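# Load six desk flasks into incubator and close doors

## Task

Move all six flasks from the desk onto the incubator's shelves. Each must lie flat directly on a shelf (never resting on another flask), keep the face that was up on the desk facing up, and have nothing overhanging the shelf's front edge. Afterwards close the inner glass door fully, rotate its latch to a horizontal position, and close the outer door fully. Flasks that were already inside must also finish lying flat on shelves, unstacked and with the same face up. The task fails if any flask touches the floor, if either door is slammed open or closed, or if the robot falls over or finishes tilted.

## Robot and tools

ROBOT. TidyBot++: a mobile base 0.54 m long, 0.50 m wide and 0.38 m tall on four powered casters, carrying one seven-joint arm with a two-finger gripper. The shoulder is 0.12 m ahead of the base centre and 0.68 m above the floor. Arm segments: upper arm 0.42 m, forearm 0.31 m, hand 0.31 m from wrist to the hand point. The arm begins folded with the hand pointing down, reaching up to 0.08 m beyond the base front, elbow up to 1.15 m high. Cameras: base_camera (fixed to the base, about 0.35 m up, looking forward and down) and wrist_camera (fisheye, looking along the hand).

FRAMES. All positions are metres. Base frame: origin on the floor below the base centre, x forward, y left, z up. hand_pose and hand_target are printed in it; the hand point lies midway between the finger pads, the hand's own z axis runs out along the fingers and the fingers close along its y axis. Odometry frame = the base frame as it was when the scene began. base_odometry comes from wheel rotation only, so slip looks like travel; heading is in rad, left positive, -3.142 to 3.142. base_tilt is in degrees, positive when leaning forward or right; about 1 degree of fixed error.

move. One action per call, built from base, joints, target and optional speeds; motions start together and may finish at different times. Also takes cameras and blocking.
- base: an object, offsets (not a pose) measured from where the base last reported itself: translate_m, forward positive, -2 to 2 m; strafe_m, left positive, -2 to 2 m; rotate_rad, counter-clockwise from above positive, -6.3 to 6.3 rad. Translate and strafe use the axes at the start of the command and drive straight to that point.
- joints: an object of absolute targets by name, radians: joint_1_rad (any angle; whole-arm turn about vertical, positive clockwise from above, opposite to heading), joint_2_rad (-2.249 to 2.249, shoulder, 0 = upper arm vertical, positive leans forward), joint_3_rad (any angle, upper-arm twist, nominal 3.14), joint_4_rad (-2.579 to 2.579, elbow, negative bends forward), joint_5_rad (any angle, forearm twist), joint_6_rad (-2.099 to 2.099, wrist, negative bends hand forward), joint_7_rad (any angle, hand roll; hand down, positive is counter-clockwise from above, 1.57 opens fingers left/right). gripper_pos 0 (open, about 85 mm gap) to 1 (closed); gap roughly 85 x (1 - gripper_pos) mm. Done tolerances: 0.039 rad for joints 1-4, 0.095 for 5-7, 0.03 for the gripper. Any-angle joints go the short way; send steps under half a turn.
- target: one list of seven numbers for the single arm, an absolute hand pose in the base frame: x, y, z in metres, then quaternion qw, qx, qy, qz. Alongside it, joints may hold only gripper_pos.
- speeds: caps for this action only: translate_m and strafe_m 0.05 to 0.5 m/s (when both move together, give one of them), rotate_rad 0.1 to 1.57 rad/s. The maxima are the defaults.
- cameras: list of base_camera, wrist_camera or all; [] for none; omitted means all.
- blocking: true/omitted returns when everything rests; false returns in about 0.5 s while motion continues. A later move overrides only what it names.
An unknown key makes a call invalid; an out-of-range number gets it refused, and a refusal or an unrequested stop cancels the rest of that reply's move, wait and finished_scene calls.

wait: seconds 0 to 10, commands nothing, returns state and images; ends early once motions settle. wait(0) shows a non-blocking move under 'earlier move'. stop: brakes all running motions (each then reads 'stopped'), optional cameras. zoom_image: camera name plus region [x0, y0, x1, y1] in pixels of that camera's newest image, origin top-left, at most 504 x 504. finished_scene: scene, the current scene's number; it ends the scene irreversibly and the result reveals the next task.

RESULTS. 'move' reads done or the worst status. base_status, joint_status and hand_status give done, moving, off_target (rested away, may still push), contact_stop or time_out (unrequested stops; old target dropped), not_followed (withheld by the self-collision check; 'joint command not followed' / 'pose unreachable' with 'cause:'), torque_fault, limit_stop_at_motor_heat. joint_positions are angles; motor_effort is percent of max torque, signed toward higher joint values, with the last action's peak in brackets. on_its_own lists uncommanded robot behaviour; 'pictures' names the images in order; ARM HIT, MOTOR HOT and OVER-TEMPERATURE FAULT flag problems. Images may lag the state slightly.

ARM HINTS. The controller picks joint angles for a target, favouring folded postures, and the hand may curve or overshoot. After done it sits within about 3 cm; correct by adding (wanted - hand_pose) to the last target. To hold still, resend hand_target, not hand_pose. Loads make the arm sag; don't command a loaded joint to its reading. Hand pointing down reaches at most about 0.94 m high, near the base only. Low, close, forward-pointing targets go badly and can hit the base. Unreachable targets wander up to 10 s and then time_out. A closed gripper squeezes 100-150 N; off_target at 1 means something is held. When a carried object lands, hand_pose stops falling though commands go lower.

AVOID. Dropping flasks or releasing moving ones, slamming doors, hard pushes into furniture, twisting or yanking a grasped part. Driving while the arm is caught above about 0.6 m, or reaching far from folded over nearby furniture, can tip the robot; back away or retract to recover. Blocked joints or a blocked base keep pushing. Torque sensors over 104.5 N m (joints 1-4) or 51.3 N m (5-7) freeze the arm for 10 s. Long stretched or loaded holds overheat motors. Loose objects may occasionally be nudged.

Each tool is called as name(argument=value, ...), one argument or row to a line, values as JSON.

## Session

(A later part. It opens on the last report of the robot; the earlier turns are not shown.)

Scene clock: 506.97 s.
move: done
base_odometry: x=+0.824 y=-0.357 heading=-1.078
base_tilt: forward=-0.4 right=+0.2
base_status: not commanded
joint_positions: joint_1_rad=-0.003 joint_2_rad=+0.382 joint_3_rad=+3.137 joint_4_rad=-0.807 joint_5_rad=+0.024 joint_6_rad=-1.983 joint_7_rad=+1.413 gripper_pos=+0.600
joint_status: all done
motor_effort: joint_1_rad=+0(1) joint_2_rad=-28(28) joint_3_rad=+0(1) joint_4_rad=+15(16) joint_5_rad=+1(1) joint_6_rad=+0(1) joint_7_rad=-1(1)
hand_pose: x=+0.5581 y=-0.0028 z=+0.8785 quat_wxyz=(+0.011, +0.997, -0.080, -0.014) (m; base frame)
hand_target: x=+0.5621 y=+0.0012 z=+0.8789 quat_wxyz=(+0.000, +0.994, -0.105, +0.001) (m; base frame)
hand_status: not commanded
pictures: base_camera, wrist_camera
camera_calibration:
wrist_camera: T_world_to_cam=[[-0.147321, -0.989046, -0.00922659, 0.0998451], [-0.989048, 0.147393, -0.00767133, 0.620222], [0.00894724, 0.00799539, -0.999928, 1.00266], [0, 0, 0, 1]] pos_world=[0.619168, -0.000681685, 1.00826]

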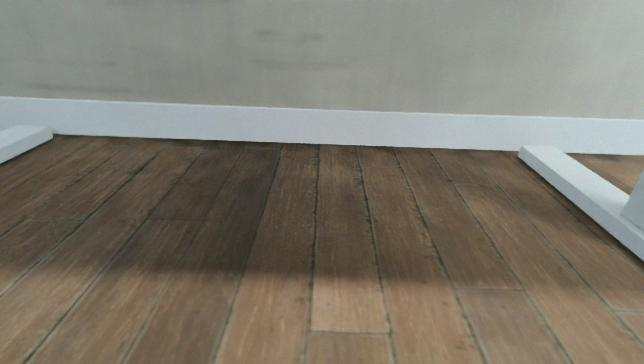

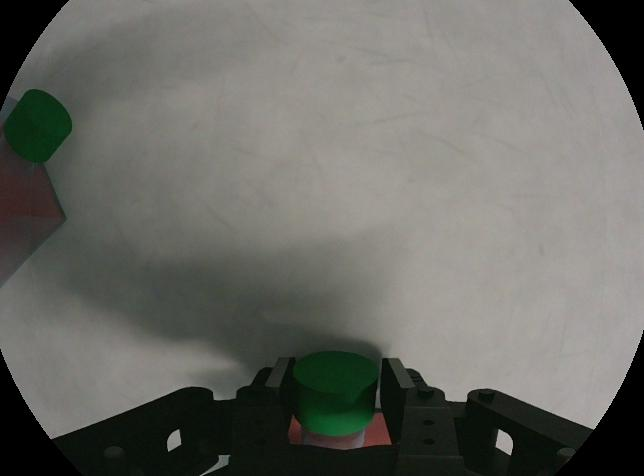

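move(
  joints={"gripper_pos":0.8},
)

move(
  joints={"joint_2_rad":0.4225,"joint_4_rad":-0.655,"joint_6_rad":-2.08},
)

Scene clock: 509.77 s.
move: off_target
base_odometry: x=+0.824 y=-0.357 heading=-1.078
base_tilt: forward=-0.4 right=+0.2
base_status: not commanded
joint_positions: joint_1_rad=-0.003 joint_2_rad=+0.378 joint_3_rad=+3.137 joint_4_rad=-0.809 joint_5_rad=+0.024 joint_6_rad=-1.982 joint_7_rad=+1.413 gripper_pos=+0.681
joint_status: gripper_pos off_target (ended at +0.681, target +0.800)
motor_effort: joint_1_rad=+0(1) joint_2_rad=-29(29) joint_3_rad=+1(1) joint_4_rad=+15(16) joint_5_rad=+0(1) joint_6_rad=+0(1) joint_7_rad=-1(1)
hand_pose: x=+0.5571 y=-0.0028 z=+0.8797 quat_wxyz=(+0.011, +0.997, -0.080, -0.013) (m; base frame)
hand_target: x=+0.5621 y=+0.0012 z=+0.8789 quat_wxyz=(+0.000, +0.994, -0.105, +0.001) (m; base frame)
hand_status: not commanded
pictures: base_camera, wrist_camera
camera_calibration:
wrist_camera: T_world_to_cam=[[-0.147389, -0.989032, -0.00961055, 0.10011], [-0.989011, 0.147485, -0.0102415, 0.621619], [0.0115466, 0.00799547, -0.999901, 1.00233], [0, 0, 0, 1]] pos_world=[0.61797, -0.000681673, 1.00956]

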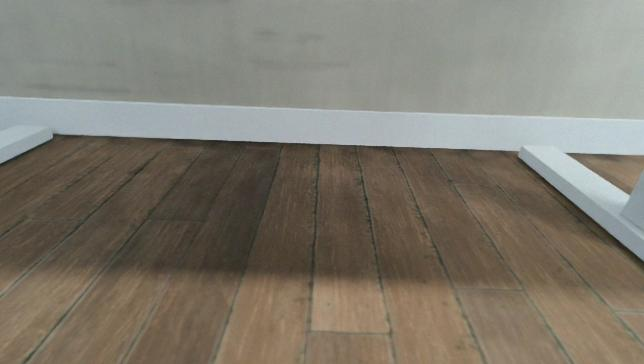

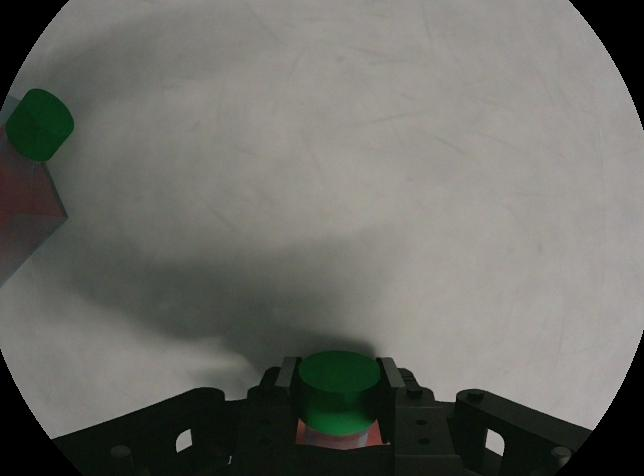

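Scene clock: 510.90 s.
move: done
base_odometry: x=+0.824 y=-0.357 heading=-1.078
base_tilt: forward=-0.4 right=+0.2
base_status: not commanded
joint_positions: joint_1_rad=-0.003 joint_2_rad=+0.391 joint_3_rad=+3.137 joint_4_rad=-0.676 joint_5_rad=+0.024 joint_6_rad=-2.042 joint_7_rad=+1.413 gripper_pos=+0.681
joint_status: all done
motor_effort: joint_1_rad=-1(1) joint_2_rad=-29(30) joint_3_rad=+0(1) joint_4_rad=+15(17) joint_5_rad=+0(1) joint_6_rad=+0(2) joint_7_rad=-1(1)
hand_pose: x=+0.5649 y=-0.0026 z=+0.9114 quat_wxyz=(+0.008, +0.997, -0.081, +0.017) (m; base frame)
hand_target: x=+0.5635 y=+0.0012 z=+0.9032 quat_wxyz=(+0.001, +0.994, -0.105, -0.008) (m; base frame)
hand_status: not commanded
pictures: base_camera, wrist_camera
camera_calibration:
wrist_camera: T_world_to_cam=[[-0.147882, -0.988814, -0.0194608, 0.110935], [-0.986449, 0.148885, -0.0689307, 0.681661], [0.071057, 0.00900353, -0.997432, 0.998081], [0, 0, 0, 1]] pos_world=[0.617909, -0.000780949, 1.04466]

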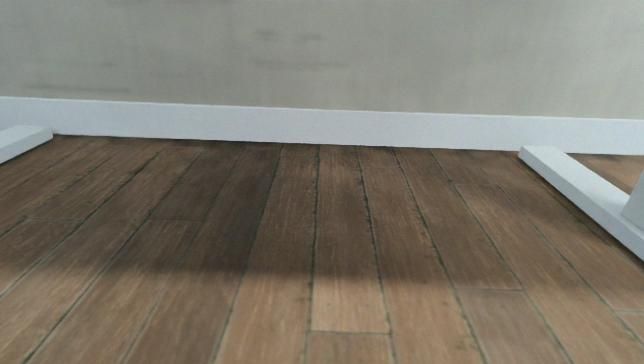

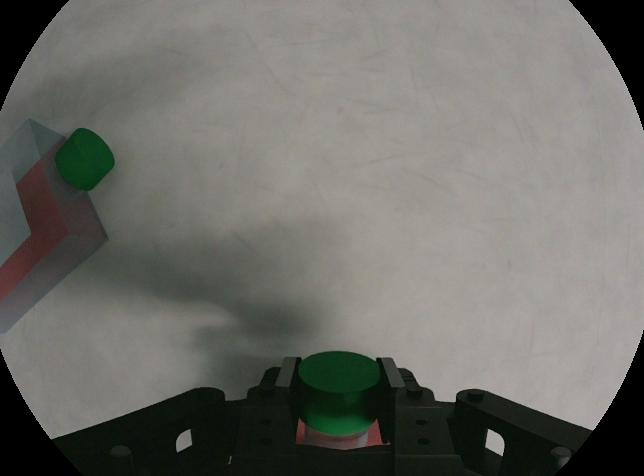

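move(
  joints={"joint_7_rad":3.0},
)

move(
  joints={"joint_7_rad":4.68},
)

Scene clock: 515.10 s.
move: done
base_odometry: x=+0.824 y=-0.357 heading=-1.078
base_tilt: forward=-0.4 right=+0.2
base_status: not commanded
joint_positions: joint_1_rad=-0.003 joint_2_rad=+0.393 joint_3_rad=+3.137 joint_4_rad=-0.676 joint_5_rad=+0.024 joint_6_rad=-2.042 joint_7_rad=+2.948 gripper_pos=+0.681
joint_status: all done
motor_effort: joint_1_rad=+0(1) joint_2_rad=-28(29) joint_3_rad=+0(1) joint_4_rad=+15(16) joint_5_rad=+1(1) joint_6_rad=+0(1) joint_7_rad=-1(2)
hand_pose: x=+0.5651 y=-0.0026 z=+0.9109 quat_wxyz=(+0.017, +0.773, +0.634, +0.006) (m; base frame)
hand_target: x=+0.5635 y=+0.0012 z=+0.9032 quat_wxyz=(-0.005, +0.755, +0.655, -0.006) (m; base frame)
hand_status: not commanded
pictures: base_camera, wrist_camera
camera_calibration:
wrist_camera: T_world_to_cam=[[0.982976, -0.183733, 0.000399097, -0.5441], [-0.183686, -0.982768, -0.0206574, 0.181259], [0.00418768, 0.0202325, -0.999787, 1.03756], [0, 0, 0, 1]] pos_world=[0.563787, 0.0571743, 1.0413]

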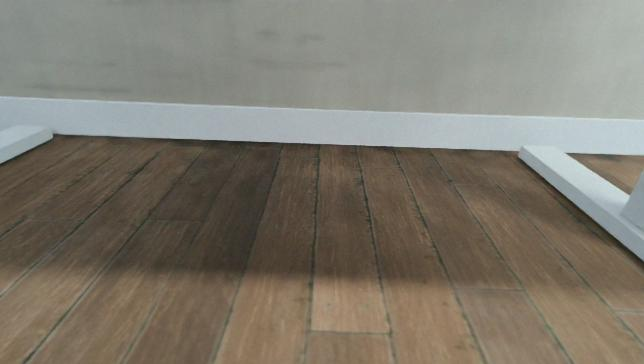

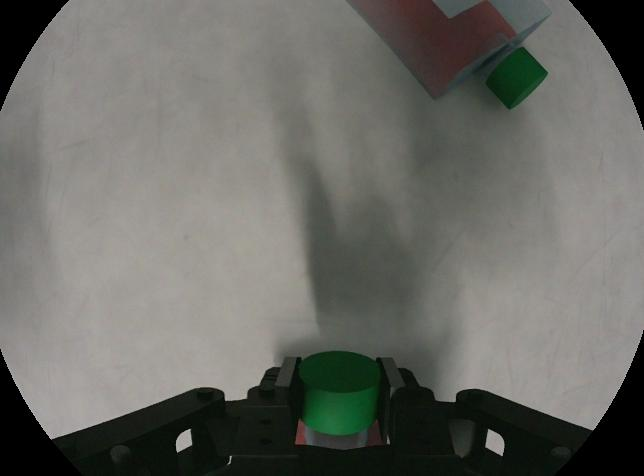

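Scene clock: 517.33 s.
move: done
base_odometry: x=+0.824 y=-0.357 heading=-1.078
base_tilt: forward=-0.4 right=+0.2
base_status: not commanded
joint_positions: joint_1_rad=-0.003 joint_2_rad=+0.393 joint_3_rad=+3.137 joint_4_rad=-0.676 joint_5_rad=+0.024 joint_6_rad=-2.042 joint_7_rad=+4.628 gripper_pos=+0.681
joint_status: all done
motor_effort: joint_1_rad=+0(2) joint_2_rad=-28(29) joint_3_rad=+0(1) joint_4_rad=+15(16) joint_5_rad=+0(1) joint_6_rad=+0(1) joint_7_rad=-1(2)
hand_pose: x=+0.5651 y=-0.0026 z=+0.9108 quat_wxyz=(+0.016, +0.044, +0.999, -0.009) (m; base frame)
hand_target: x=+0.5635 y=+0.0012 z=+0.9032 quat_wxyz=(-0.008, +0.016, +1.000, +0.000) (m; base frame)
hand_status: not commanded
pictures: base_camera, wrist_camera
camera_calibration:
wrist_camera: T_world_to_cam=[[0.0769651, 0.995735, -0.0508663, 0.0177447], [0.997019, -0.0771445, -0.00157041, -0.501059], [-0.00548776, -0.0505938, -0.998704, 1.04183], [0, 0, 0, 1]] pos_world=[0.503917, -0.00361302, 1.04059]

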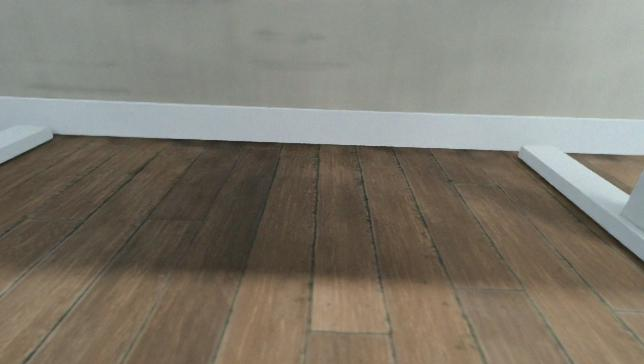

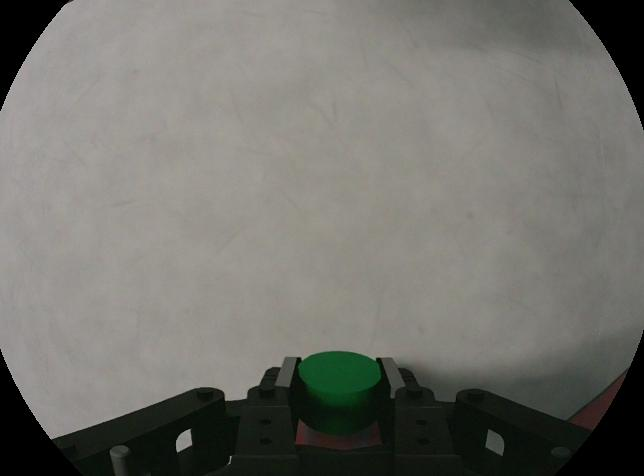

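move(
  joints={"joint_7_rad":4.757,"joint_2_rad":0.385,"joint_4_rad":-0.79,"joint_6_rad":-1.967},
  cameras=[],
)

move(
  joints={"joint_2_rad":0.375,"joint_4_rad":-0.84,"joint_6_rad":-1.927},
  cameras=["wrist_camera"],
)

Scene clock: 521.73 s.
move: done
base_odometry: x=+0.824 y=-0.357 heading=-1.078
base_tilt: forward=-0.4 right=+0.2
base_status: not commanded
joint_positions: joint_1_rad=-0.003 joint_2_rad=+0.392 joint_3_rad=+3.137 joint_4_rad=-0.771 joint_5_rad=+0.024 joint_6_rad=-2.001 joint_7_rad=+4.702 gripper_pos=+0.681
joint_status: all done
motor_effort: joint_1_rad=-1(2) joint_2_rad=-29(30) joint_3_rad=+0(1) joint_4_rad=+15(17) joint_5_rad=+1(1) joint_6_rad=-1(1) joint_7_rad=-1(2)
hand_pose: x=+0.5613 y=-0.0027 z=+0.8839 quat_wxyz=(-0.012, +0.006, +1.000, -0.010) (m; base frame)
hand_target: x=+0.5670 y=+0.0012 z=+0.8817 quat_wxyz=(+0.000, -0.022, +1.000, +0.000) (m; base frame)
hand_status: not commanded
pictures: none
No camera images: "cameras" was empty.

Scene clock: 522.47 s.
move: done
base_odometry: x=+0.824 y=-0.357 heading=-1.078
base_tilt: forward=-0.4 right=+0.2
base_status: not commanded
joint_positions: joint_1_rad=-0.003 joint_2_rad=+0.376 joint_3_rad=+3.137 joint_4_rad=-0.809 joint_5_rad=+0.024 joint_6_rad=-1.966 joint_7_rad=+4.704 gripper_pos=+0.681
joint_status: all done
motor_effort: joint_1_rad=-2(2) joint_2_rad=-25(29) joint_3_rad=+0(1) joint_4_rad=+14(16) joint_5_rad=+1(2) joint_6_rad=-1(1) joint_7_rad=-1(1)
hand_pose: x=+0.5618 y=-0.0028 z=+0.8805 quat_wxyz=(-0.004, +0.005, +1.000, -0.010) (m; base frame)
hand_target: x=+0.5677 y=+0.0012 z=+0.8715 quat_wxyz=(+0.000, -0.022, +1.000, +0.000) (m; base frame)
hand_status: not commanded
pictures: wrist_camera
camera_calibration:
wrist_camera: T_world_to_cam=[[-0.00250807, 0.998515, -0.0544182, 0.0644235], [0.999093, 0.000189274, -0.042574, -0.462647], [-0.0425004, -0.0544756, -0.99761, 1.03133], [0, 0, 0, 1]] pos_world=[0.506222, -0.00805789, 1.01267]

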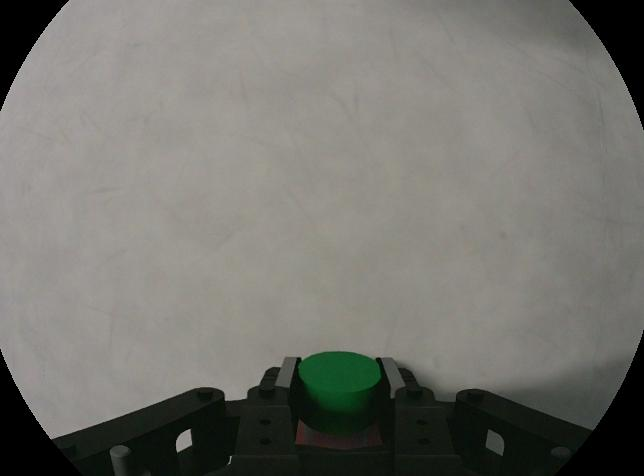

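move(
  joints={"gripper_pos":0.62},
  cameras=[],
)

move(
  joints={"gripper_pos":0.2},
  cameras=[],
)

move(
  joints={"joint_2_rad":0.4225,"joint_4_rad":-0.655,"joint_6_rad":-2.08,"gripper_pos":0},
  cameras=["wrist_camera"],
)

move(
  base={"translate_m":-0.45},
  cameras=[],
)

move(
  joints={"joint_2_rad":0.261,"joint_4_rad":-1.074,"joint_6_rad":-0.97,"joint_7_rad":3.1},
  cameras=[],
)

move(
  joints={"joint_7_rad":1.54},
)

Scene clock: 527.17 s.
move: done
base_odometry: x=+0.824 y=-0.357 heading=-1.078
base_tilt: forward=-0.4 right=+0.2
base_status: not commanded
joint_positions: joint_1_rad=-0.003 joint_2_rad=+0.376 joint_3_rad=+3.137 joint_4_rad=-0.817 joint_5_rad=+0.024 joint_6_rad=-1.965 joint_7_rad=+4.704 gripper_pos=+0.620
joint_status: all done
motor_effort: joint_1_rad=-1(2) joint_2_rad=-28(29) joint_3_rad=+0(1) joint_4_rad=+15(16) joint_5_rad=+0(1) joint_6_rad=+0(1) joint_7_rad=-1(1)
hand_pose: x=+0.5603 y=-0.0028 z=+0.8781 quat_wxyz=(-0.008, +0.005, +1.000, -0.010) (m; base frame)
hand_target: x=+0.5677 y=+0.0012 z=+0.8715 quat_wxyz=(+0.000, -0.022, +1.000, +0.000) (m; base frame)
hand_status: not commanded
pictures: none
No camera images: "cameras" was empty.

Scene clock: 527.93 s.
move: done
base_odometry: x=+0.824 y=-0.357 heading=-1.078
base_tilt: forward=-0.4 right=+0.2
base_status: not commanded
joint_positions: joint_1_rad=-0.003 joint_2_rad=+0.376 joint_3_rad=+3.137 joint_4_rad=-0.817 joint_5_rad=+0.024 joint_6_rad=-1.965 joint_7_rad=+4.704 gripper_pos=+0.200
joint_status: all done
motor_effort: joint_1_rad=-1(2) joint_2_rad=-28(28) joint_3_rad=+0(1) joint_4_rad=+16(16) joint_5_rad=+1(1) joint_6_rad=-1(1) joint_7_rad=-1(1)
hand_pose: x=+0.5603 y=-0.0028 z=+0.8781 quat_wxyz=(-0.008, +0.005, +1.000, -0.010) (m; base frame)
hand_target: x=+0.5677 y=+0.0012 z=+0.8715 quat_wxyz=(+0.000, -0.022, +1.000, +0.000) (m; base frame)
hand_status: not commanded
pictures: none
No camera images: "cameras" was empty.

Scene clock: 529.07 s.
move: done
base_odometry: x=+0.824 y=-0.357 heading=-1.078
base_tilt: forward=-0.4 right=+0.2
base_status: not commanded
joint_positions: joint_1_rad=-0.003 joint_2_rad=+0.389 joint_3_rad=+3.137 joint_4_rad=-0.675 joint_5_rad=+0.024 joint_6_rad=-2.042 joint_7_rad=+4.704 gripper_pos=+0.000
joint_status: all done
motor_effort: joint_1_rad=-1(1) joint_2_rad=-28(30) joint_3_rad=+1(1) joint_4_rad=+14(16) joint_5_rad=+0(1) joint_6_rad=+0(1) joint_7_rad=-1(1)
hand_pose: x=+0.5647 y=-0.0026 z=+0.9127 quat_wxyz=(+0.018, +0.006, +1.000, -0.010) (m; base frame)
hand_target: x=+0.5635 y=+0.0012 z=+0.9032 quat_wxyz=(-0.008, -0.022, +1.000, +0.000) (m; base frame)
hand_status: not commanded
pictures: wrist_camera
camera_calibration:
wrist_camera: T_world_to_cam=[[0.00133443, 0.998579, -0.0532749, 0.0626997], [0.999997, -0.00121943, 0.0021911, -0.505519], [0.00212302, -0.0532776, -0.998577, 1.03924], [0, 0, 0, 1]] pos_world=[0.503228, -0.00785886, 1.04221]

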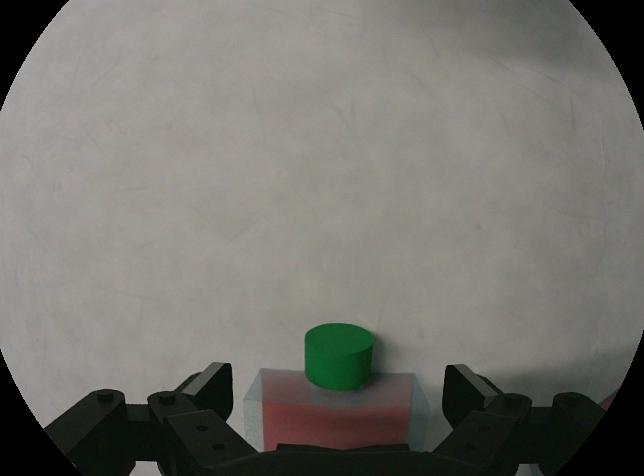

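Scene clock: 531.23 s.
move: done
base_odometry: x=+0.611 y=+0.039 heading=-1.077
base_tilt: forward=-0.4 right=+0.2
base_status: done
joint_positions: joint_1_rad=-0.003 joint_2_rad=+0.403 joint_3_rad=+3.137 joint_4_rad=-0.674 joint_5_rad=+0.024 joint_6_rad=-2.048 joint_7_rad=+4.704 gripper_pos=+0.000
joint_status: not commanded
motor_effort: joint_1_rad=-1(2) joint_2_rad=-28(31) joint_3_rad=+0(1) joint_4_rad=+15(15) joint_5_rad=+1(1) joint_6_rad=+0(1) joint_7_rad=-1(1)
hand_pose: x=+0.5660 y=-0.0026 z=+0.9066 quat_wxyz=(+0.008, +0.006, +1.000, -0.010) (m; base frame)
hand_target: x=+0.5635 y=+0.0012 z=+0.9032 quat_wxyz=(-0.008, -0.022, +1.000, +0.000) (m; base frame)
hand_status: not commanded
pictures: none
No camera images: "cameras" was empty.

Scene clock: 533.60 s.
move: done
base_odometry: x=+0.611 y=+0.039 heading=-1.077
base_tilt: forward=-0.4 right=+0.2
base_status: not commanded
joint_positions: joint_1_rad=-0.003 joint_2_rad=+0.277 joint_3_rad=+3.137 joint_4_rad=-1.049 joint_5_rad=+0.024 joint_6_rad=-1.016 joint_7_rad=+3.156 gripper_pos=+0.000
joint_status: all done
motor_effort: joint_1_rad=-1(2) joint_2_rad=-29(31) joint_3_rad=+0(1) joint_4_rad=+20(20) joint_5_rad=+0(1) joint_6_rad=+6(6) joint_7_rad=-1(2)
hand_pose: x=+0.7623 y=-0.0008 z=+0.9457 quat_wxyz=(+0.284, +0.643, +0.659, +0.266) (m; base frame)
hand_target: x=+0.7643 y=+0.0011 z=+0.9532 quat_wxyz=(+0.281, +0.660, +0.632, +0.293) (m; base frame)
hand_status: not commanded
pictures: none
No camera images: "cameras" was empty.

Scene clock: 535.73 s.
move: done
base_odometry: x=+0.611 y=+0.039 heading=-1.077
base_tilt: forward=-0.4 right=+0.2
base_status: not commanded
joint_positions: joint_1_rad=-0.003 joint_2_rad=+0.277 joint_3_rad=+3.137 joint_4_rad=-1.049 joint_5_rad=+0.024 joint_6_rad=-1.014 joint_7_rad=+1.592 gripper_pos=+0.000
joint_status: all done
motor_effort: joint_1_rad=-1(2) joint_2_rad=-29(29) joint_3_rad=+1(1) joint_4_rad=+20(21) joint_5_rad=+0(1) joint_6_rad=+6(6) joint_7_rad=-1(1)
hand_pose: x=+0.7629 y=-0.0008 z=+0.9463 quat_wxyz=(+0.014, +0.921, +0.015, +0.390) (m; base frame)
hand_target: x=+0.7643 y=+0.0011 z=+0.9532 quat_wxyz=(-0.006, +0.914, -0.014, +0.406) (m; base frame)
hand_status: not commanded
pictures: base_camera, wrist_camera
camera_calibration:
wrist_camera: T_world_to_cam=[[0.0494812, -0.998506, 0.0232025, -0.0482504], [-0.66996, -0.0504115, -0.740684, 1.27315], [0.740746, 0.0211052, -0.671453, 0.199537], [0, 0, 0, 1]] pos_world=[0.707538, 0.0117917, 1.0781]

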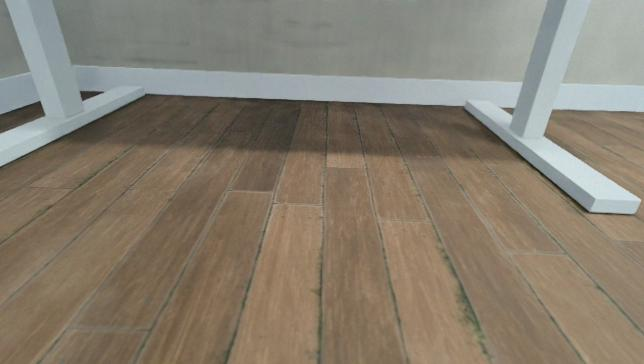

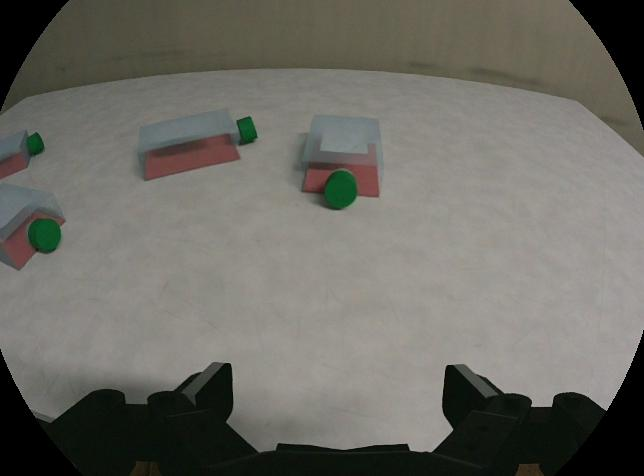

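move(
  joints={"joint_2_rad":0.241,"joint_4_rad":-1.395,"joint_6_rad":-0.66},
  cameras=["wrist_camera"],
)

Scene clock: 539.03 s.
move: done
base_odometry: x=+0.611 y=+0.039 heading=-1.077
base_tilt: forward=-0.4 right=+0.2
base_status: not commanded
joint_positions: joint_1_rad=-0.003 joint_2_rad=+0.250 joint_3_rad=+3.137 joint_4_rad=-1.366 joint_5_rad=+0.024 joint_6_rad=-0.704 joint_7_rad=+1.591 gripper_pos=+0.000
joint_status: all done
motor_effort: joint_1_rad=+0(2) joint_2_rad=-28(31) joint_3_rad=+0(1) joint_4_rad=+20(22) joint_5_rad=+0(1) joint_6_rad=+6(7) joint_7_rad=-1(1)
hand_pose: x=+0.7650 y=+0.0009 z=+0.8632 quat_wxyz=(+0.013, +0.917, +0.017, +0.399) (m; base frame)
hand_target: x=+0.7661 y=+0.0011 z=+0.8635 quat_wxyz=(-0.006, +0.912, -0.014, +0.410) (m; base frame)
hand_status: not commanded
pictures: wrist_camera
camera_calibration:
wrist_camera: T_world_to_cam=[[0.0552321, -0.998195, 0.0235682, -0.0494089], [-0.655039, -0.0540391, -0.75366, 1.2129], [0.753573, 0.0261882, -0.656842, 0.119688], [0, 0, 0, 1]] pos_world=[0.707029, 0.0130896, 0.993891]

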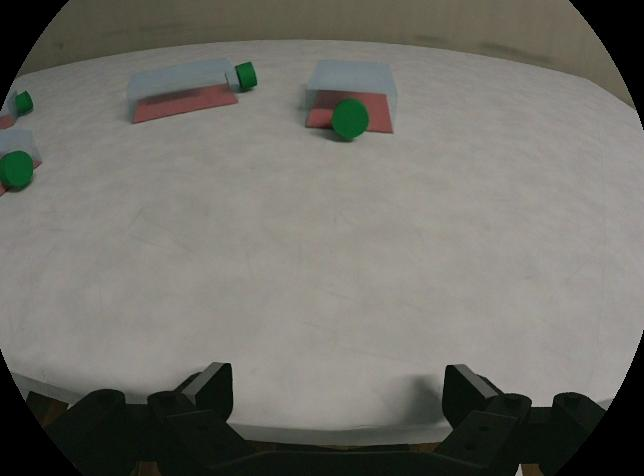

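move(
  base={"translate_m":0.16,"strafe_m":-0.006},
  cameras=["wrist_camera"],
)

Scene clock: 543.17 s.
move: done
base_odometry: x=+0.681 y=-0.105 heading=-1.078
base_tilt: forward=-0.4 right=+0.2
base_status: done
joint_positions: joint_1_rad=-0.003 joint_2_rad=+0.244 joint_3_rad=+3.137 joint_4_rad=-1.371 joint_5_rad=+0.024 joint_6_rad=-0.699 joint_7_rad=+1.591 gripper_pos=+0.000
joint_status: not commanded
motor_effort: joint_1_rad=-1(4) joint_2_rad=-29(34) joint_3_rad=+1(3) joint_4_rad=+21(22) joint_5_rad=+1(1) joint_6_rad=+6(7) joint_7_rad=-1(1)
hand_pose: x=+0.7640 y=+0.0008 z=+0.8652 quat_wxyz=(+0.013, +0.915, +0.017, +0.402) (m; base frame)
hand_target: x=+0.7661 y=+0.0011 z=+0.8635 quat_wxyz=(-0.006, +0.912, -0.014, +0.410) (m; base frame)
hand_status: not commanded
pictures: wrist_camera
camera_calibration:
wrist_camera: T_world_to_cam=[[0.0550968, -0.998195, 0.0238809, -0.0496656], [-0.650751, -0.0540384, -0.757365, 1.21366], [0.757289, 0.0261879, -0.652554, 0.115268], [0, 0, 0, 1]] pos_world=[0.705236, 0.0129896, 0.995589]

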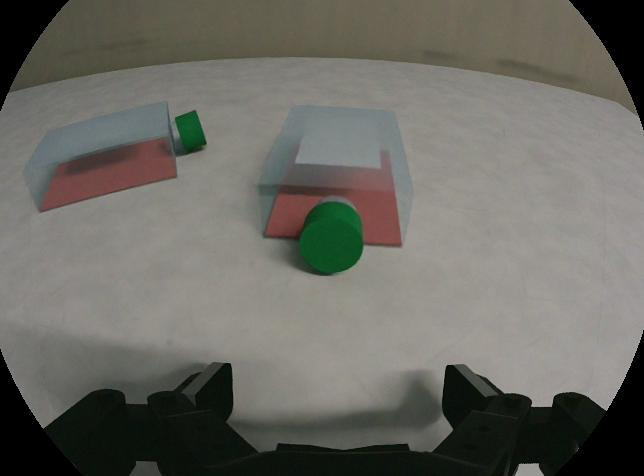

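move(
  base={"translate_m":0.07,"strafe_m":0.005},
  cameras=["wrist_camera"],
)

Scene clock: 545.40 s.
move: done
base_odometry: x=+0.719 y=-0.164 heading=-1.078
base_tilt: forward=-0.4 right=+0.2
base_status: done
joint_positions: joint_1_rad=-0.003 joint_2_rad=+0.243 joint_3_rad=+3.137 joint_4_rad=-1.372 joint_5_rad=+0.024 joint_6_rad=-0.696 joint_7_rad=+1.591 gripper_pos=+0.000
joint_status: not commanded
motor_effort: joint_1_rad=-1(2) joint_2_rad=-29(33) joint_3_rad=+0(1) joint_4_rad=+21(22) joint_5_rad=+1(1) joint_6_rad=+6(7) joint_7_rad=-1(1)
hand_pose: x=+0.7640 y=+0.0009 z=+0.8662 quat_wxyz=(+0.013, +0.915, +0.017, +0.403) (m; base frame)
hand_target: x=+0.7661 y=+0.0011 z=+0.8635 quat_wxyz=(-0.006, +0.912, -0.014, +0.410) (m; base frame)
hand_status: not commanded
pictures: wrist_camera
camera_calibration:
wrist_camera: T_world_to_cam=[[0.0550298, -0.998195, 0.0240329, -0.0497726], [-0.648653, -0.0540377, -0.759163, 1.21438], [0.759092, 0.0261876, -0.650456, 0.112653], [0, 0, 0, 1]] pos_world=[0.704939, 0.0129896, 0.996387]

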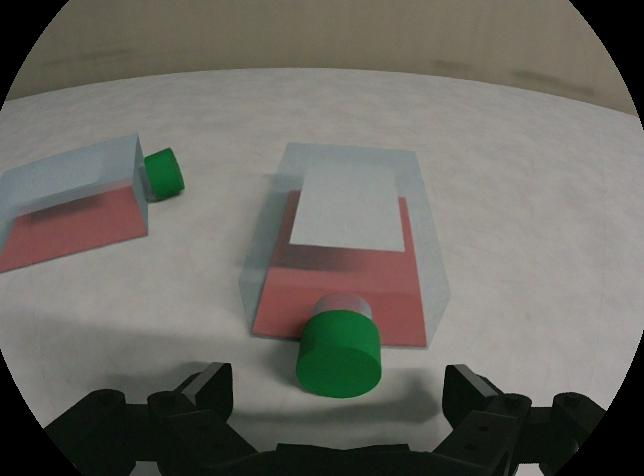

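move(
  base={"translate_m":0.019},
  cameras=[],
)

move(
  joints={"gripper_pos":0.63},
  cameras=["wrist_camera"],
)

Scene clock: 547.90 s.
move: done
base_odometry: x=+0.728 y=-0.181 heading=-1.078
base_tilt: forward=-0.4 right=+0.2
base_status: done
joint_positions: joint_1_rad=-0.003 joint_2_rad=+0.241 joint_3_rad=+3.137 joint_4_rad=-1.373 joint_5_rad=+0.024 joint_6_rad=-0.695 joint_7_rad=+1.591 gripper_pos=+0.000
joint_status: not commanded
motor_effort: joint_1_rad=+0(3) joint_2_rad=-29(33) joint_3_rad=+0(2) joint_4_rad=+21(22) joint_5_rad=+1(1) joint_6_rad=+6(7) joint_7_rad=-1(1)
hand_pose: x=+0.7638 y=+0.0009 z=+0.8672 quat_wxyz=(+0.013, +0.914, +0.017, +0.404) (m; base frame)
hand_target: x=+0.7661 y=+0.0011 z=+0.8635 quat_wxyz=(-0.006, +0.912, -0.014, +0.410) (m; base frame)
hand_status: not commanded
pictures: none
No camera images: "cameras" was empty.

Scene clock: 548.80 s.
move: done
base_odometry: x=+0.728 y=-0.181 heading=-1.078
base_tilt: forward=-0.4 right=+0.2
base_status: not commanded
joint_positions: joint_1_rad=-0.003 joint_2_rad=+0.238 joint_3_rad=+3.137 joint_4_rad=-1.373 joint_5_rad=+0.024 joint_6_rad=-0.689 joint_7_rad=+1.590 gripper_pos=+0.630
joint_status: all done
motor_effort: joint_1_rad=+0(1) joint_2_rad=-26(29) joint_3_rad=+1(1) joint_4_rad=+18(21) joint_5_rad=+1(2) joint_6_rad=+5(7) joint_7_rad=-1(1)
hand_pose: x=+0.7644 y=+0.0009 z=+0.8705 quat_wxyz=(+0.013, +0.913, +0.017, +0.408) (m; base frame)
hand_target: x=+0.7661 y=+0.0011 z=+0.8635 quat_wxyz=(-0.006, +0.912, -0.014, +0.410) (m; base frame)
hand_status: not commanded
pictures: wrist_camera
camera_calibration:
wrist_camera: T_world_to_cam=[[0.0547876, -0.998201, 0.0243601, -0.0499555], [-0.640205, -0.0538396, -0.766315, 1.21761], [0.766248, 0.0263891, -0.642003, 0.102324], [0, 0, 0, 1]] pos_world=[0.703853, 0.0129899, 0.999984]

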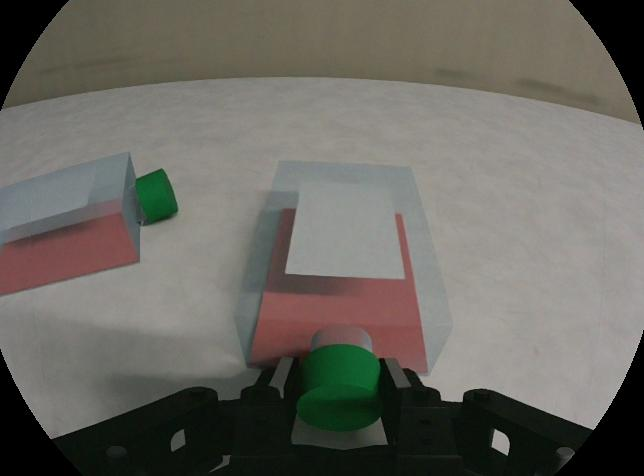

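move(
  joints={"gripper_pos":0.8},
  cameras=[],
)

move(
  joints={"joint_2_rad":0.25,"joint_4_rad":-1.15,"joint_6_rad":-0.91},
  cameras=["wrist_camera"],
)

move(
  base={"translate_m":-0.5},
  speeds={"translate_m":0.35},
  cameras=[],
)

move(
  base={"rotate_rad":-1.574},
  speeds={"rotate_rad":0.7},
  joints={"joint_2_rad":0.02,"joint_4_rad":-1.48,"joint_6_rad":-0.82},
)

Scene clock: 552.90 s.
move: off_target
base_odometry: x=+0.728 y=-0.181 heading=-1.078
base_tilt: forward=-0.4 right=+0.2
base_status: not commanded
joint_positions: joint_1_rad=-0.003 joint_2_rad=+0.238 joint_3_rad=+3.137 joint_4_rad=-1.373 joint_5_rad=+0.024 joint_6_rad=-0.689 joint_7_rad=+1.590 gripper_pos=+0.679
joint_status: gripper_pos off_target (ended at +0.679, target +0.800)
motor_effort: joint_1_rad=+0(2) joint_2_rad=-27(27) joint_3_rad=+1(1) joint_4_rad=+20(20) joint_5_rad=+0(1) joint_6_rad=+5(6) joint_7_rad=-1(1)
hand_pose: x=+0.7644 y=+0.0009 z=+0.8709 quat_wxyz=(+0.013, +0.912, +0.017, +0.409) (m; base frame)
hand_target: x=+0.7661 y=+0.0011 z=+0.8635 quat_wxyz=(-0.006, +0.912, -0.014, +0.410) (m; base frame)
hand_status: not commanded
pictures: none
No camera images: "cameras" was empty.

Scene clock: 554.23 s.
move: done
base_odometry: x=+0.728 y=-0.181 heading=-1.078
base_tilt: forward=-0.4 right=+0.2
base_status: not commanded
joint_positions: joint_1_rad=-0.003 joint_2_rad=+0.239 joint_3_rad=+3.137 joint_4_rad=-1.171 joint_5_rad=+0.024 joint_6_rad=-0.875 joint_7_rad=+1.590 gripper_pos=+0.679
joint_status: all done
motor_effort: joint_1_rad=-1(2) joint_2_rad=-29(32) joint_3_rad=+0(1) joint_4_rad=+22(24) joint_5_rad=+0(1) joint_6_rad=+7(8) joint_7_rad=-1(1)
hand_pose: x=+0.7640 y=-0.0001 z=+0.9371 quat_wxyz=(+0.014, +0.910, +0.015, +0.415) (m; base frame)
hand_target: x=+0.7629 y=+0.0011 z=+0.9332 quat_wxyz=(-0.006, +0.915, -0.014, +0.404) (m; base frame)
hand_status: not commanded
pictures: wrist_camera
camera_calibration:
wrist_camera: T_world_to_cam=[[0.0499699, -0.998443, 0.0247844, -0.0492976], [-0.628564, -0.0507235, -0.776102, 1.26869], [0.776151, 0.0232031, -0.63012, 0.12668], [0, 0, 0, 1]] pos_world=[0.701595, 0.0121923, 1.06568]

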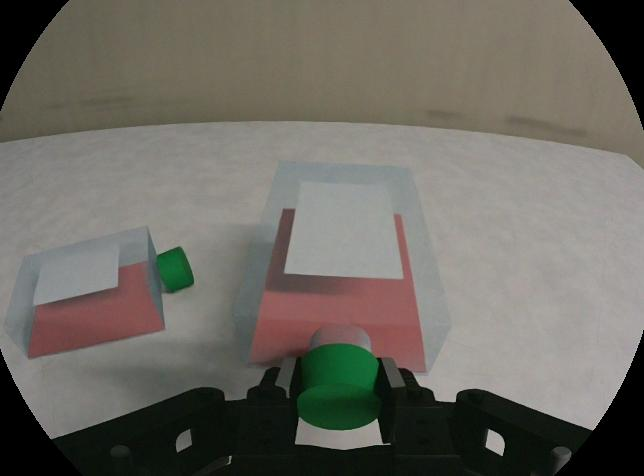

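Scene clock: 556.77 s.
move: done
base_odometry: x=+0.491 y=+0.260 heading=-1.078
base_tilt: forward=-0.4 right=+0.2
base_status: done
joint_positions: joint_1_rad=-0.002 joint_2_rad=+0.244 joint_3_rad=+3.138 joint_4_rad=-1.171 joint_5_rad=+0.024 joint_6_rad=-0.882 joint_7_rad=+1.590 gripper_pos=+0.679
joint_status: not commanded
motor_effort: joint_1_rad=+0(6) joint_2_rad=-29(33) joint_3_rad=+1(3) joint_4_rad=+21(23) joint_5_rad=+1(1) joint_6_rad=+6(7) joint_7_rad=-1(1)
hand_pose: x=+0.7641 y=-0.0010 z=+0.9321 quat_wxyz=(+0.014, +0.912, +0.014, +0.410) (m; base frame)
hand_target: x=+0.7629 y=+0.0011 z=+0.9332 quat_wxyz=(-0.006, +0.915, -0.014, +0.404) (m; base frame)
hand_status: not commanded
pictures: none
No camera images: "cameras" was empty.

Scene clock: 559.80 s.
move: done
base_odometry: x=+0.491 y=+0.260 heading=-2.651
base_tilt: forward=-0.4 right=+0.2
base_status: done
joint_positions: joint_1_rad=-0.001 joint_2_rad=+0.037 joint_3_rad=+3.142 joint_4_rad=-1.457 joint_5_rad=+0.024 joint_6_rad=-0.865 joint_7_rad=+1.590 gripper_pos=+0.679
joint_status: all done
motor_effort: joint_1_rad=-1(4) joint_2_rad=-22(31) joint_3_rad=+1(4) joint_4_rad=+21(23) joint_5_rad=+1(2) joint_6_rad=+6(8) joint_7_rad=-1(1)
hand_pose: x=+0.6676 y=-0.0039 z=+0.9056 quat_wxyz=(+0.015, +0.924, +0.013, +0.381) (m; base frame)
hand_target: x=+0.6689 y=+0.0011 z=+0.9127 quat_wxyz=(-0.006, +0.917, -0.014, +0.399) (m; base frame)
hand_status: not commanded
pictures: base_camera, wrist_camera
camera_calibration:
wrist_camera: T_world_to_cam=[[0.0457419, -0.998698, 0.0225764, -0.0426901], [-0.684559, -0.0477971, -0.727388, 1.17671], [0.72752, 0.0178172, -0.685855, 0.264657], [0, 0, 0, 1]] pos_world=[0.614937, 0.00889326, 1.0384]

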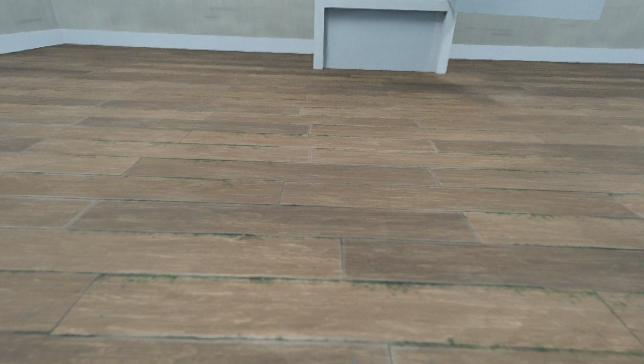

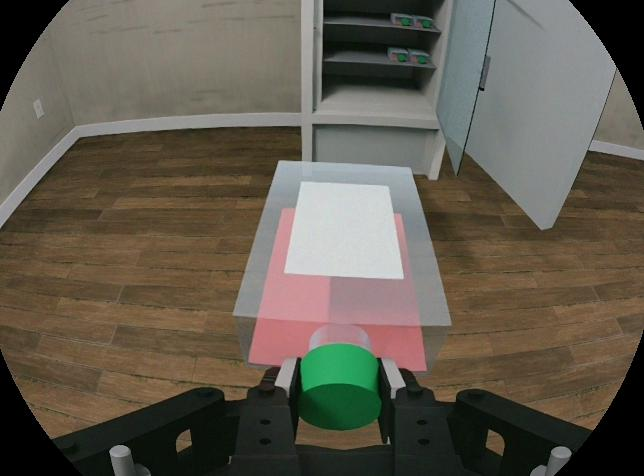

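move(
  base={"translate_m":1.27},
  speeds={"translate_m":0.4},
)

Scene clock: 566.63 s.
move: done
base_odometry: x=-0.629 y=-0.338 heading=-2.652
base_tilt: forward=-0.4 right=+0.2
base_status: done
joint_positions: joint_1_rad=-0.001 joint_2_rad=+0.027 joint_3_rad=+3.142 joint_4_rad=-1.459 joint_5_rad=+0.024 joint_6_rad=-0.863 joint_7_rad=+1.590 gripper_pos=+0.679
joint_status: not commanded
motor_effort: joint_1_rad=-1(2) joint_2_rad=-21(25) joint_3_rad=+1(2) joint_4_rad=+21(22) joint_5_rad=+0(1) joint_6_rad=+7(7) joint_7_rad=-1(1)
hand_pose: x=+0.6655 y=-0.0039 z=+0.9103 quat_wxyz=(+0.015, +0.922, +0.013, +0.386) (m; base frame)
hand_target: x=+0.6689 y=+0.0011 z=+0.9127 quat_wxyz=(-0.006, +0.917, -0.014, +0.399) (m; base frame)
hand_status: not commanded
pictures: base_camera, wrist_camera
camera_calibration:
wrist_camera: T_world_to_cam=[[0.0455873, -0.998696, 0.0229679, -0.042939], [-0.67721, -0.0477984, -0.734236, 1.18002], [0.734376, 0.0179178, -0.678506, 0.258218], [0, 0, 0, 1]] pos_world=[0.611449, 0.0088933, 1.0426]

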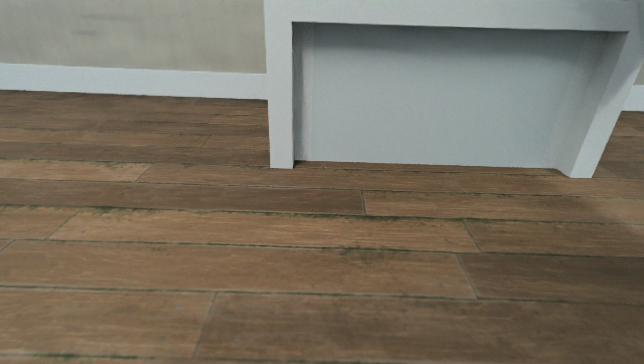

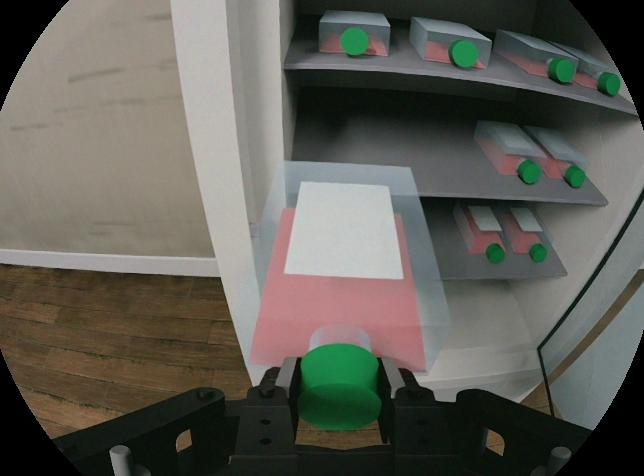

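move(
  base={"strafe_m":-0.0135},
  joints={"joint_2_rad":0.08,"joint_4_rad":-1.93,"joint_6_rad":-0.32},
  cameras=["wrist_camera"],
)

Scene clock: 571.13 s.
move: done
base_odometry: x=-0.636 y=-0.326 heading=-2.652
base_tilt: forward=-0.4 right=+0.2
base_status: done
joint_positions: joint_1_rad=+0.000 joint_2_rad=+0.058 joint_3_rad=+3.143 joint_4_rad=-1.910 joint_5_rad=+0.024 joint_6_rad=-0.369 joint_7_rad=+1.590 gripper_pos=+0.679
joint_status: all done
motor_effort: joint_1_rad=-1(2) joint_2_rad=-22(24) joint_3_rad=+1(3) joint_4_rad=+20(22) joint_5_rad=+1(1) joint_6_rad=+7(9) joint_7_rad=-1(1)
hand_pose: x=+0.6576 y=-0.0020 z=+0.7642 quat_wxyz=(+0.012, +0.920, +0.017, +0.391) (m; base frame)
hand_target: x=+0.6630 y=+0.0011 z=+0.7533 quat_wxyz=(-0.006, +0.919, -0.014, +0.395) (m; base frame)
hand_status: not commanded
pictures: wrist_camera
camera_calibration:
wrist_camera: T_world_to_cam=[[0.0548965, -0.998252, 0.021911, -0.0425999], [-0.66825, -0.0530363, -0.742044, 1.06756], [0.741908, 0.0260935, -0.669994, 0.153423], [0, 0, 0, 1]] pos_world=[0.601912, 0.0100908, 0.895903]

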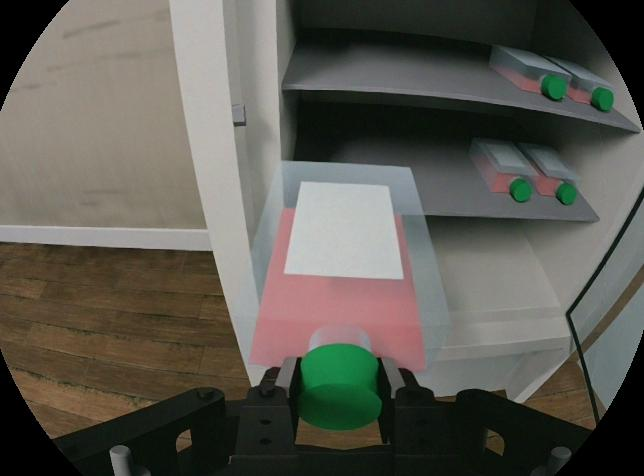

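move(
  joints={"joint_2_rad":0.08,"joint_4_rad":-1.89,"joint_6_rad":-0.36},
  cameras=[],
)

move(
  base={"translate_m":0.25},
  speeds={"translate_m":0.2},
)

Scene clock: 574.43 s.
move: done
base_odometry: x=-0.636 y=-0.326 heading=-2.652
base_tilt: forward=-0.4 right=+0.2
base_status: not commanded
joint_positions: joint_1_rad=+0.000 joint_2_rad=+0.058 joint_3_rad=+3.143 joint_4_rad=-1.900 joint_5_rad=+0.024 joint_6_rad=-0.369 joint_7_rad=+1.590 gripper_pos=+0.679
joint_status: all done
motor_effort: joint_1_rad=+0(2) joint_2_rad=-22(22) joint_3_rad=+1(1) joint_4_rad=+20(21) joint_5_rad=+0(1) joint_6_rad=+7(7) joint_7_rad=-1(1)
hand_pose: x=+0.6612 y=-0.0020 z=+0.7696 quat_wxyz=(+0.012, +0.918, +0.017, +0.396) (m; base frame)
hand_target: x=+0.6681 y=+0.0011 z=+0.7648 quat_wxyz=(-0.006, +0.919, -0.014, +0.395) (m; base frame)
hand_status: not commanded
pictures: none
No camera images: "cameras" was empty.

Scene clock: 576.47 s.
move: done
base_odometry: x=-0.856 y=-0.444 heading=-2.651
base_tilt: forward=-0.4 right=+0.2
base_status: done
joint_positions: joint_1_rad=+0.006 joint_2_rad=+0.072 joint_3_rad=+3.148 joint_4_rad=-1.958 joint_5_rad=+0.024 joint_6_rad=-0.454 joint_7_rad=+1.590 gripper_pos=+0.679
joint_status: not commanded
motor_effort: joint_1_rad=-3(7) joint_2_rad=-21(24) joint_3_rad=-1(5) joint_4_rad=+33(36) joint_5_rad=-1(2) joint_6_rad=+18(23) joint_7_rad=-1(2)
hand_pose: x=+0.6213 y=-0.0081 z=+0.7157 quat_wxyz=(+0.014, +0.946, +0.012, +0.323) (m; base frame)
hand_target: x=+0.6681 y=+0.0011 z=+0.7648 quat_wxyz=(-0.006, +0.919, -0.014, +0.395) (m; base frame)
hand_status: not commanded
pictures: base_camera, wrist_camera
camera_calibration:
wrist_camera: T_world_to_cam=[[0.0444005, -0.998906, 0.0146912, -0.0339606], [-0.770158, -0.043592, -0.636362, 0.994796], [0.636306, 0.0169402, -0.771251, 0.285942], [0, 0, 0, 1]] pos_world=[0.585712, 0.00459778, 0.854082]

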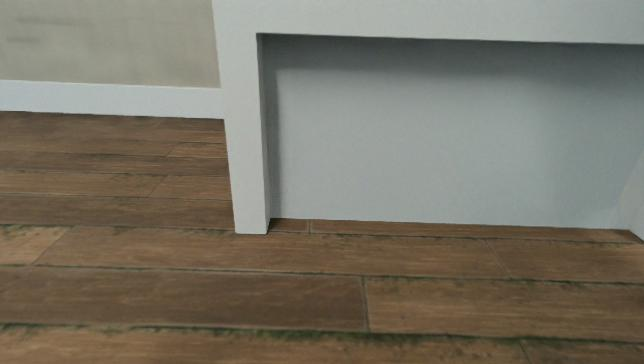

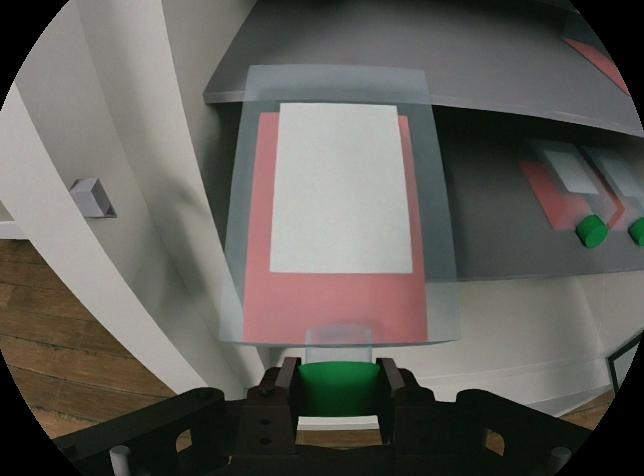

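move(
  base={"translate_m":-0.25},
  speeds={"translate_m":0.15},
)

Scene clock: 581.40 s.
move: done
base_odometry: x=-0.635 y=-0.326 heading=-2.650
base_tilt: forward=-0.4 right=+0.2
base_status: done
joint_positions: joint_1_rad=+0.006 joint_2_rad=+0.078 joint_3_rad=+3.148 joint_4_rad=-1.899 joint_5_rad=+0.024 joint_6_rad=-0.383 joint_7_rad=+1.589 gripper_pos=+0.679
joint_status: not commanded
motor_effort: joint_1_rad=-1(4) joint_2_rad=-22(26) joint_3_rad=+1(2) joint_4_rad=+20(32) joint_5_rad=+0(1) joint_6_rad=+6(17) joint_7_rad=-1(2)
hand_pose: x=+0.6597 y=-0.0080 z=+0.7562 quat_wxyz=(+0.014, +0.925, +0.011, +0.381) (m; base frame)
hand_target: x=+0.6681 y=+0.0011 z=+0.7648 quat_wxyz=(-0.006, +0.919, -0.014, +0.395) (m; base frame)
hand_status: not commanded
pictures: base_camera, wrist_camera
camera_calibration:
wrist_camera: T_world_to_cam=[[0.0432173, -0.998857, 0.0203952, -0.0396858], [-0.685346, -0.0444941, -0.726857, 1.06265], [0.726934, 0.017435, -0.686486, 0.168854], [0, 0, 0, 1]] pos_world=[0.607249, 0.00469697, 0.889116]

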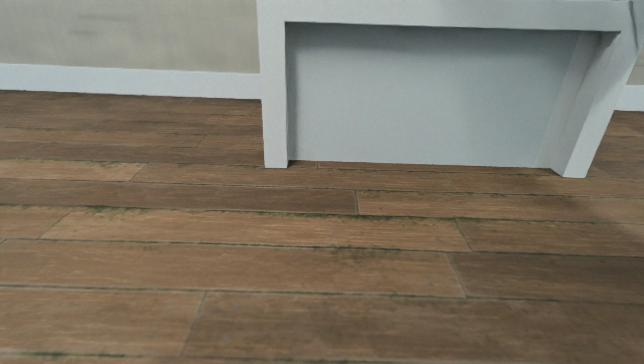

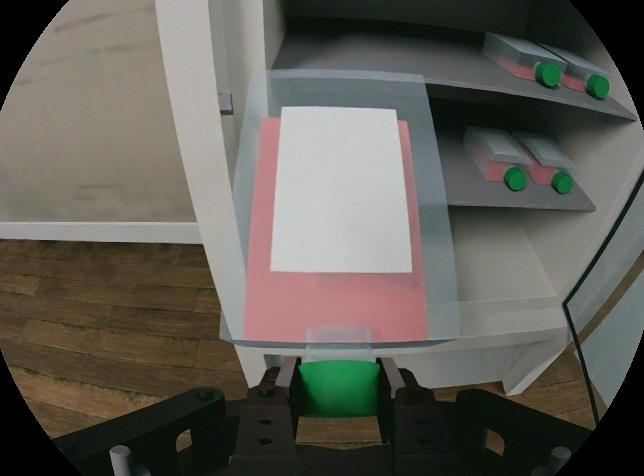

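move(
  joints={"joint_2_rad":0.07,"joint_4_rad":-1.885,"joint_6_rad":-0.37},
  cameras=["wrist_camera"],
)

move(
  base={"translate_m":0.2},
  speeds={"translate_m":0.1},
)

Scene clock: 604.33 s.
move: done
base_odometry: x=-0.635 y=-0.326 heading=-2.650
base_tilt: forward=-0.4 right=+0.2
base_status: not commanded
joint_positions: joint_1_rad=+0.006 joint_2_rad=+0.077 joint_3_rad=+3.148 joint_4_rad=-1.899 joint_5_rad=+0.024 joint_6_rad=-0.383 joint_7_rad=+1.589 gripper_pos=+0.679
joint_status: all done
motor_effort: joint_1_rad=-1(1) joint_2_rad=-22(23) joint_3_rad=+1(1) joint_4_rad=+20(20) joint_5_rad=+0(1) joint_6_rad=+7(7) joint_7_rad=-1(1)
hand_pose: x=+0.6597 y=-0.0080 z=+0.7564 quat_wxyz=(+0.014, +0.924, +0.011, +0.381) (m; base frame)
hand_target: x=+0.6668 y=+0.0011 z=+0.7706 quat_wxyz=(-0.006, +0.918, -0.014, +0.397) (m; base frame)
hand_status: not commanded
pictures: wrist_camera
camera_calibration:
wrist_camera: T_world_to_cam=[[0.0432126, -0.998857, 0.0204115, -0.0396972], [-0.685088, -0.0444965, -0.7271, 1.06278], [0.727178, 0.0174363, -0.686228, 0.168685], [0, 0, 0, 1]] pos_world=[0.60715, 0.00469697, 0.889316]

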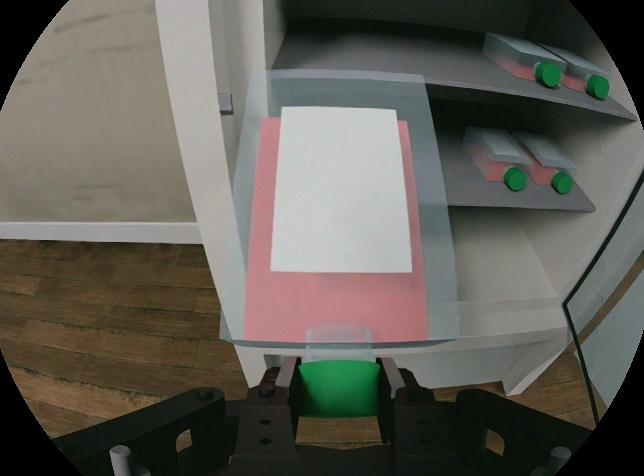

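Scene clock: 606.90 s.
move: done
base_odometry: x=-0.812 y=-0.421 heading=-2.650
base_tilt: forward=-0.4 right=+0.2
base_status: done
joint_positions: joint_1_rad=+0.006 joint_2_rad=+0.075 joint_3_rad=+3.148 joint_4_rad=-1.899 joint_5_rad=+0.024 joint_6_rad=-0.383 joint_7_rad=+1.589 gripper_pos=+0.679
joint_status: not commanded
motor_effort: joint_1_rad=+0(2) joint_2_rad=-22(25) joint_3_rad=+1(1) joint_4_rad=+20(21) joint_5_rad=+0(1) joint_6_rad=+6(7) joint_7_rad=-1(1)
hand_pose: x=+0.6596 y=-0.0080 z=+0.7577 quat_wxyz=(+0.014, +0.924, +0.011, +0.382) (m; base frame)
hand_target: x=+0.6668 y=+0.0011 z=+0.7706 quat_wxyz=(-0.006, +0.918, -0.014, +0.397) (m; base frame)
hand_status: not commanded
pictures: base_camera, wrist_camera
camera_calibration:
wrist_camera: T_world_to_cam=[[0.0431607, -0.998857, 0.0205151, -0.039761], [-0.683338, -0.0444945, -0.728745, 1.06372], [0.728825, 0.0174344, -0.684478, 0.167312], [0, 0, 0, 1]] pos_world=[0.606653, 0.00469697, 0.890515]

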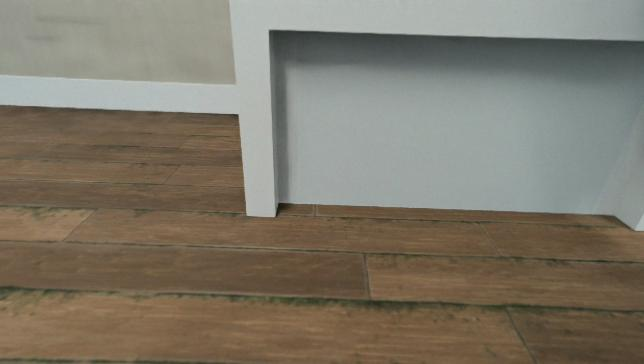

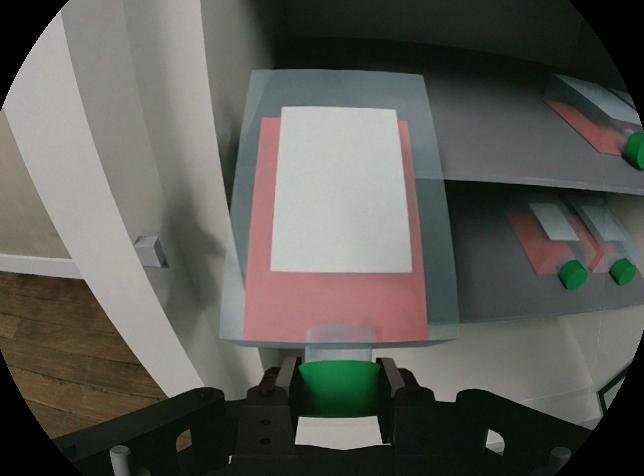

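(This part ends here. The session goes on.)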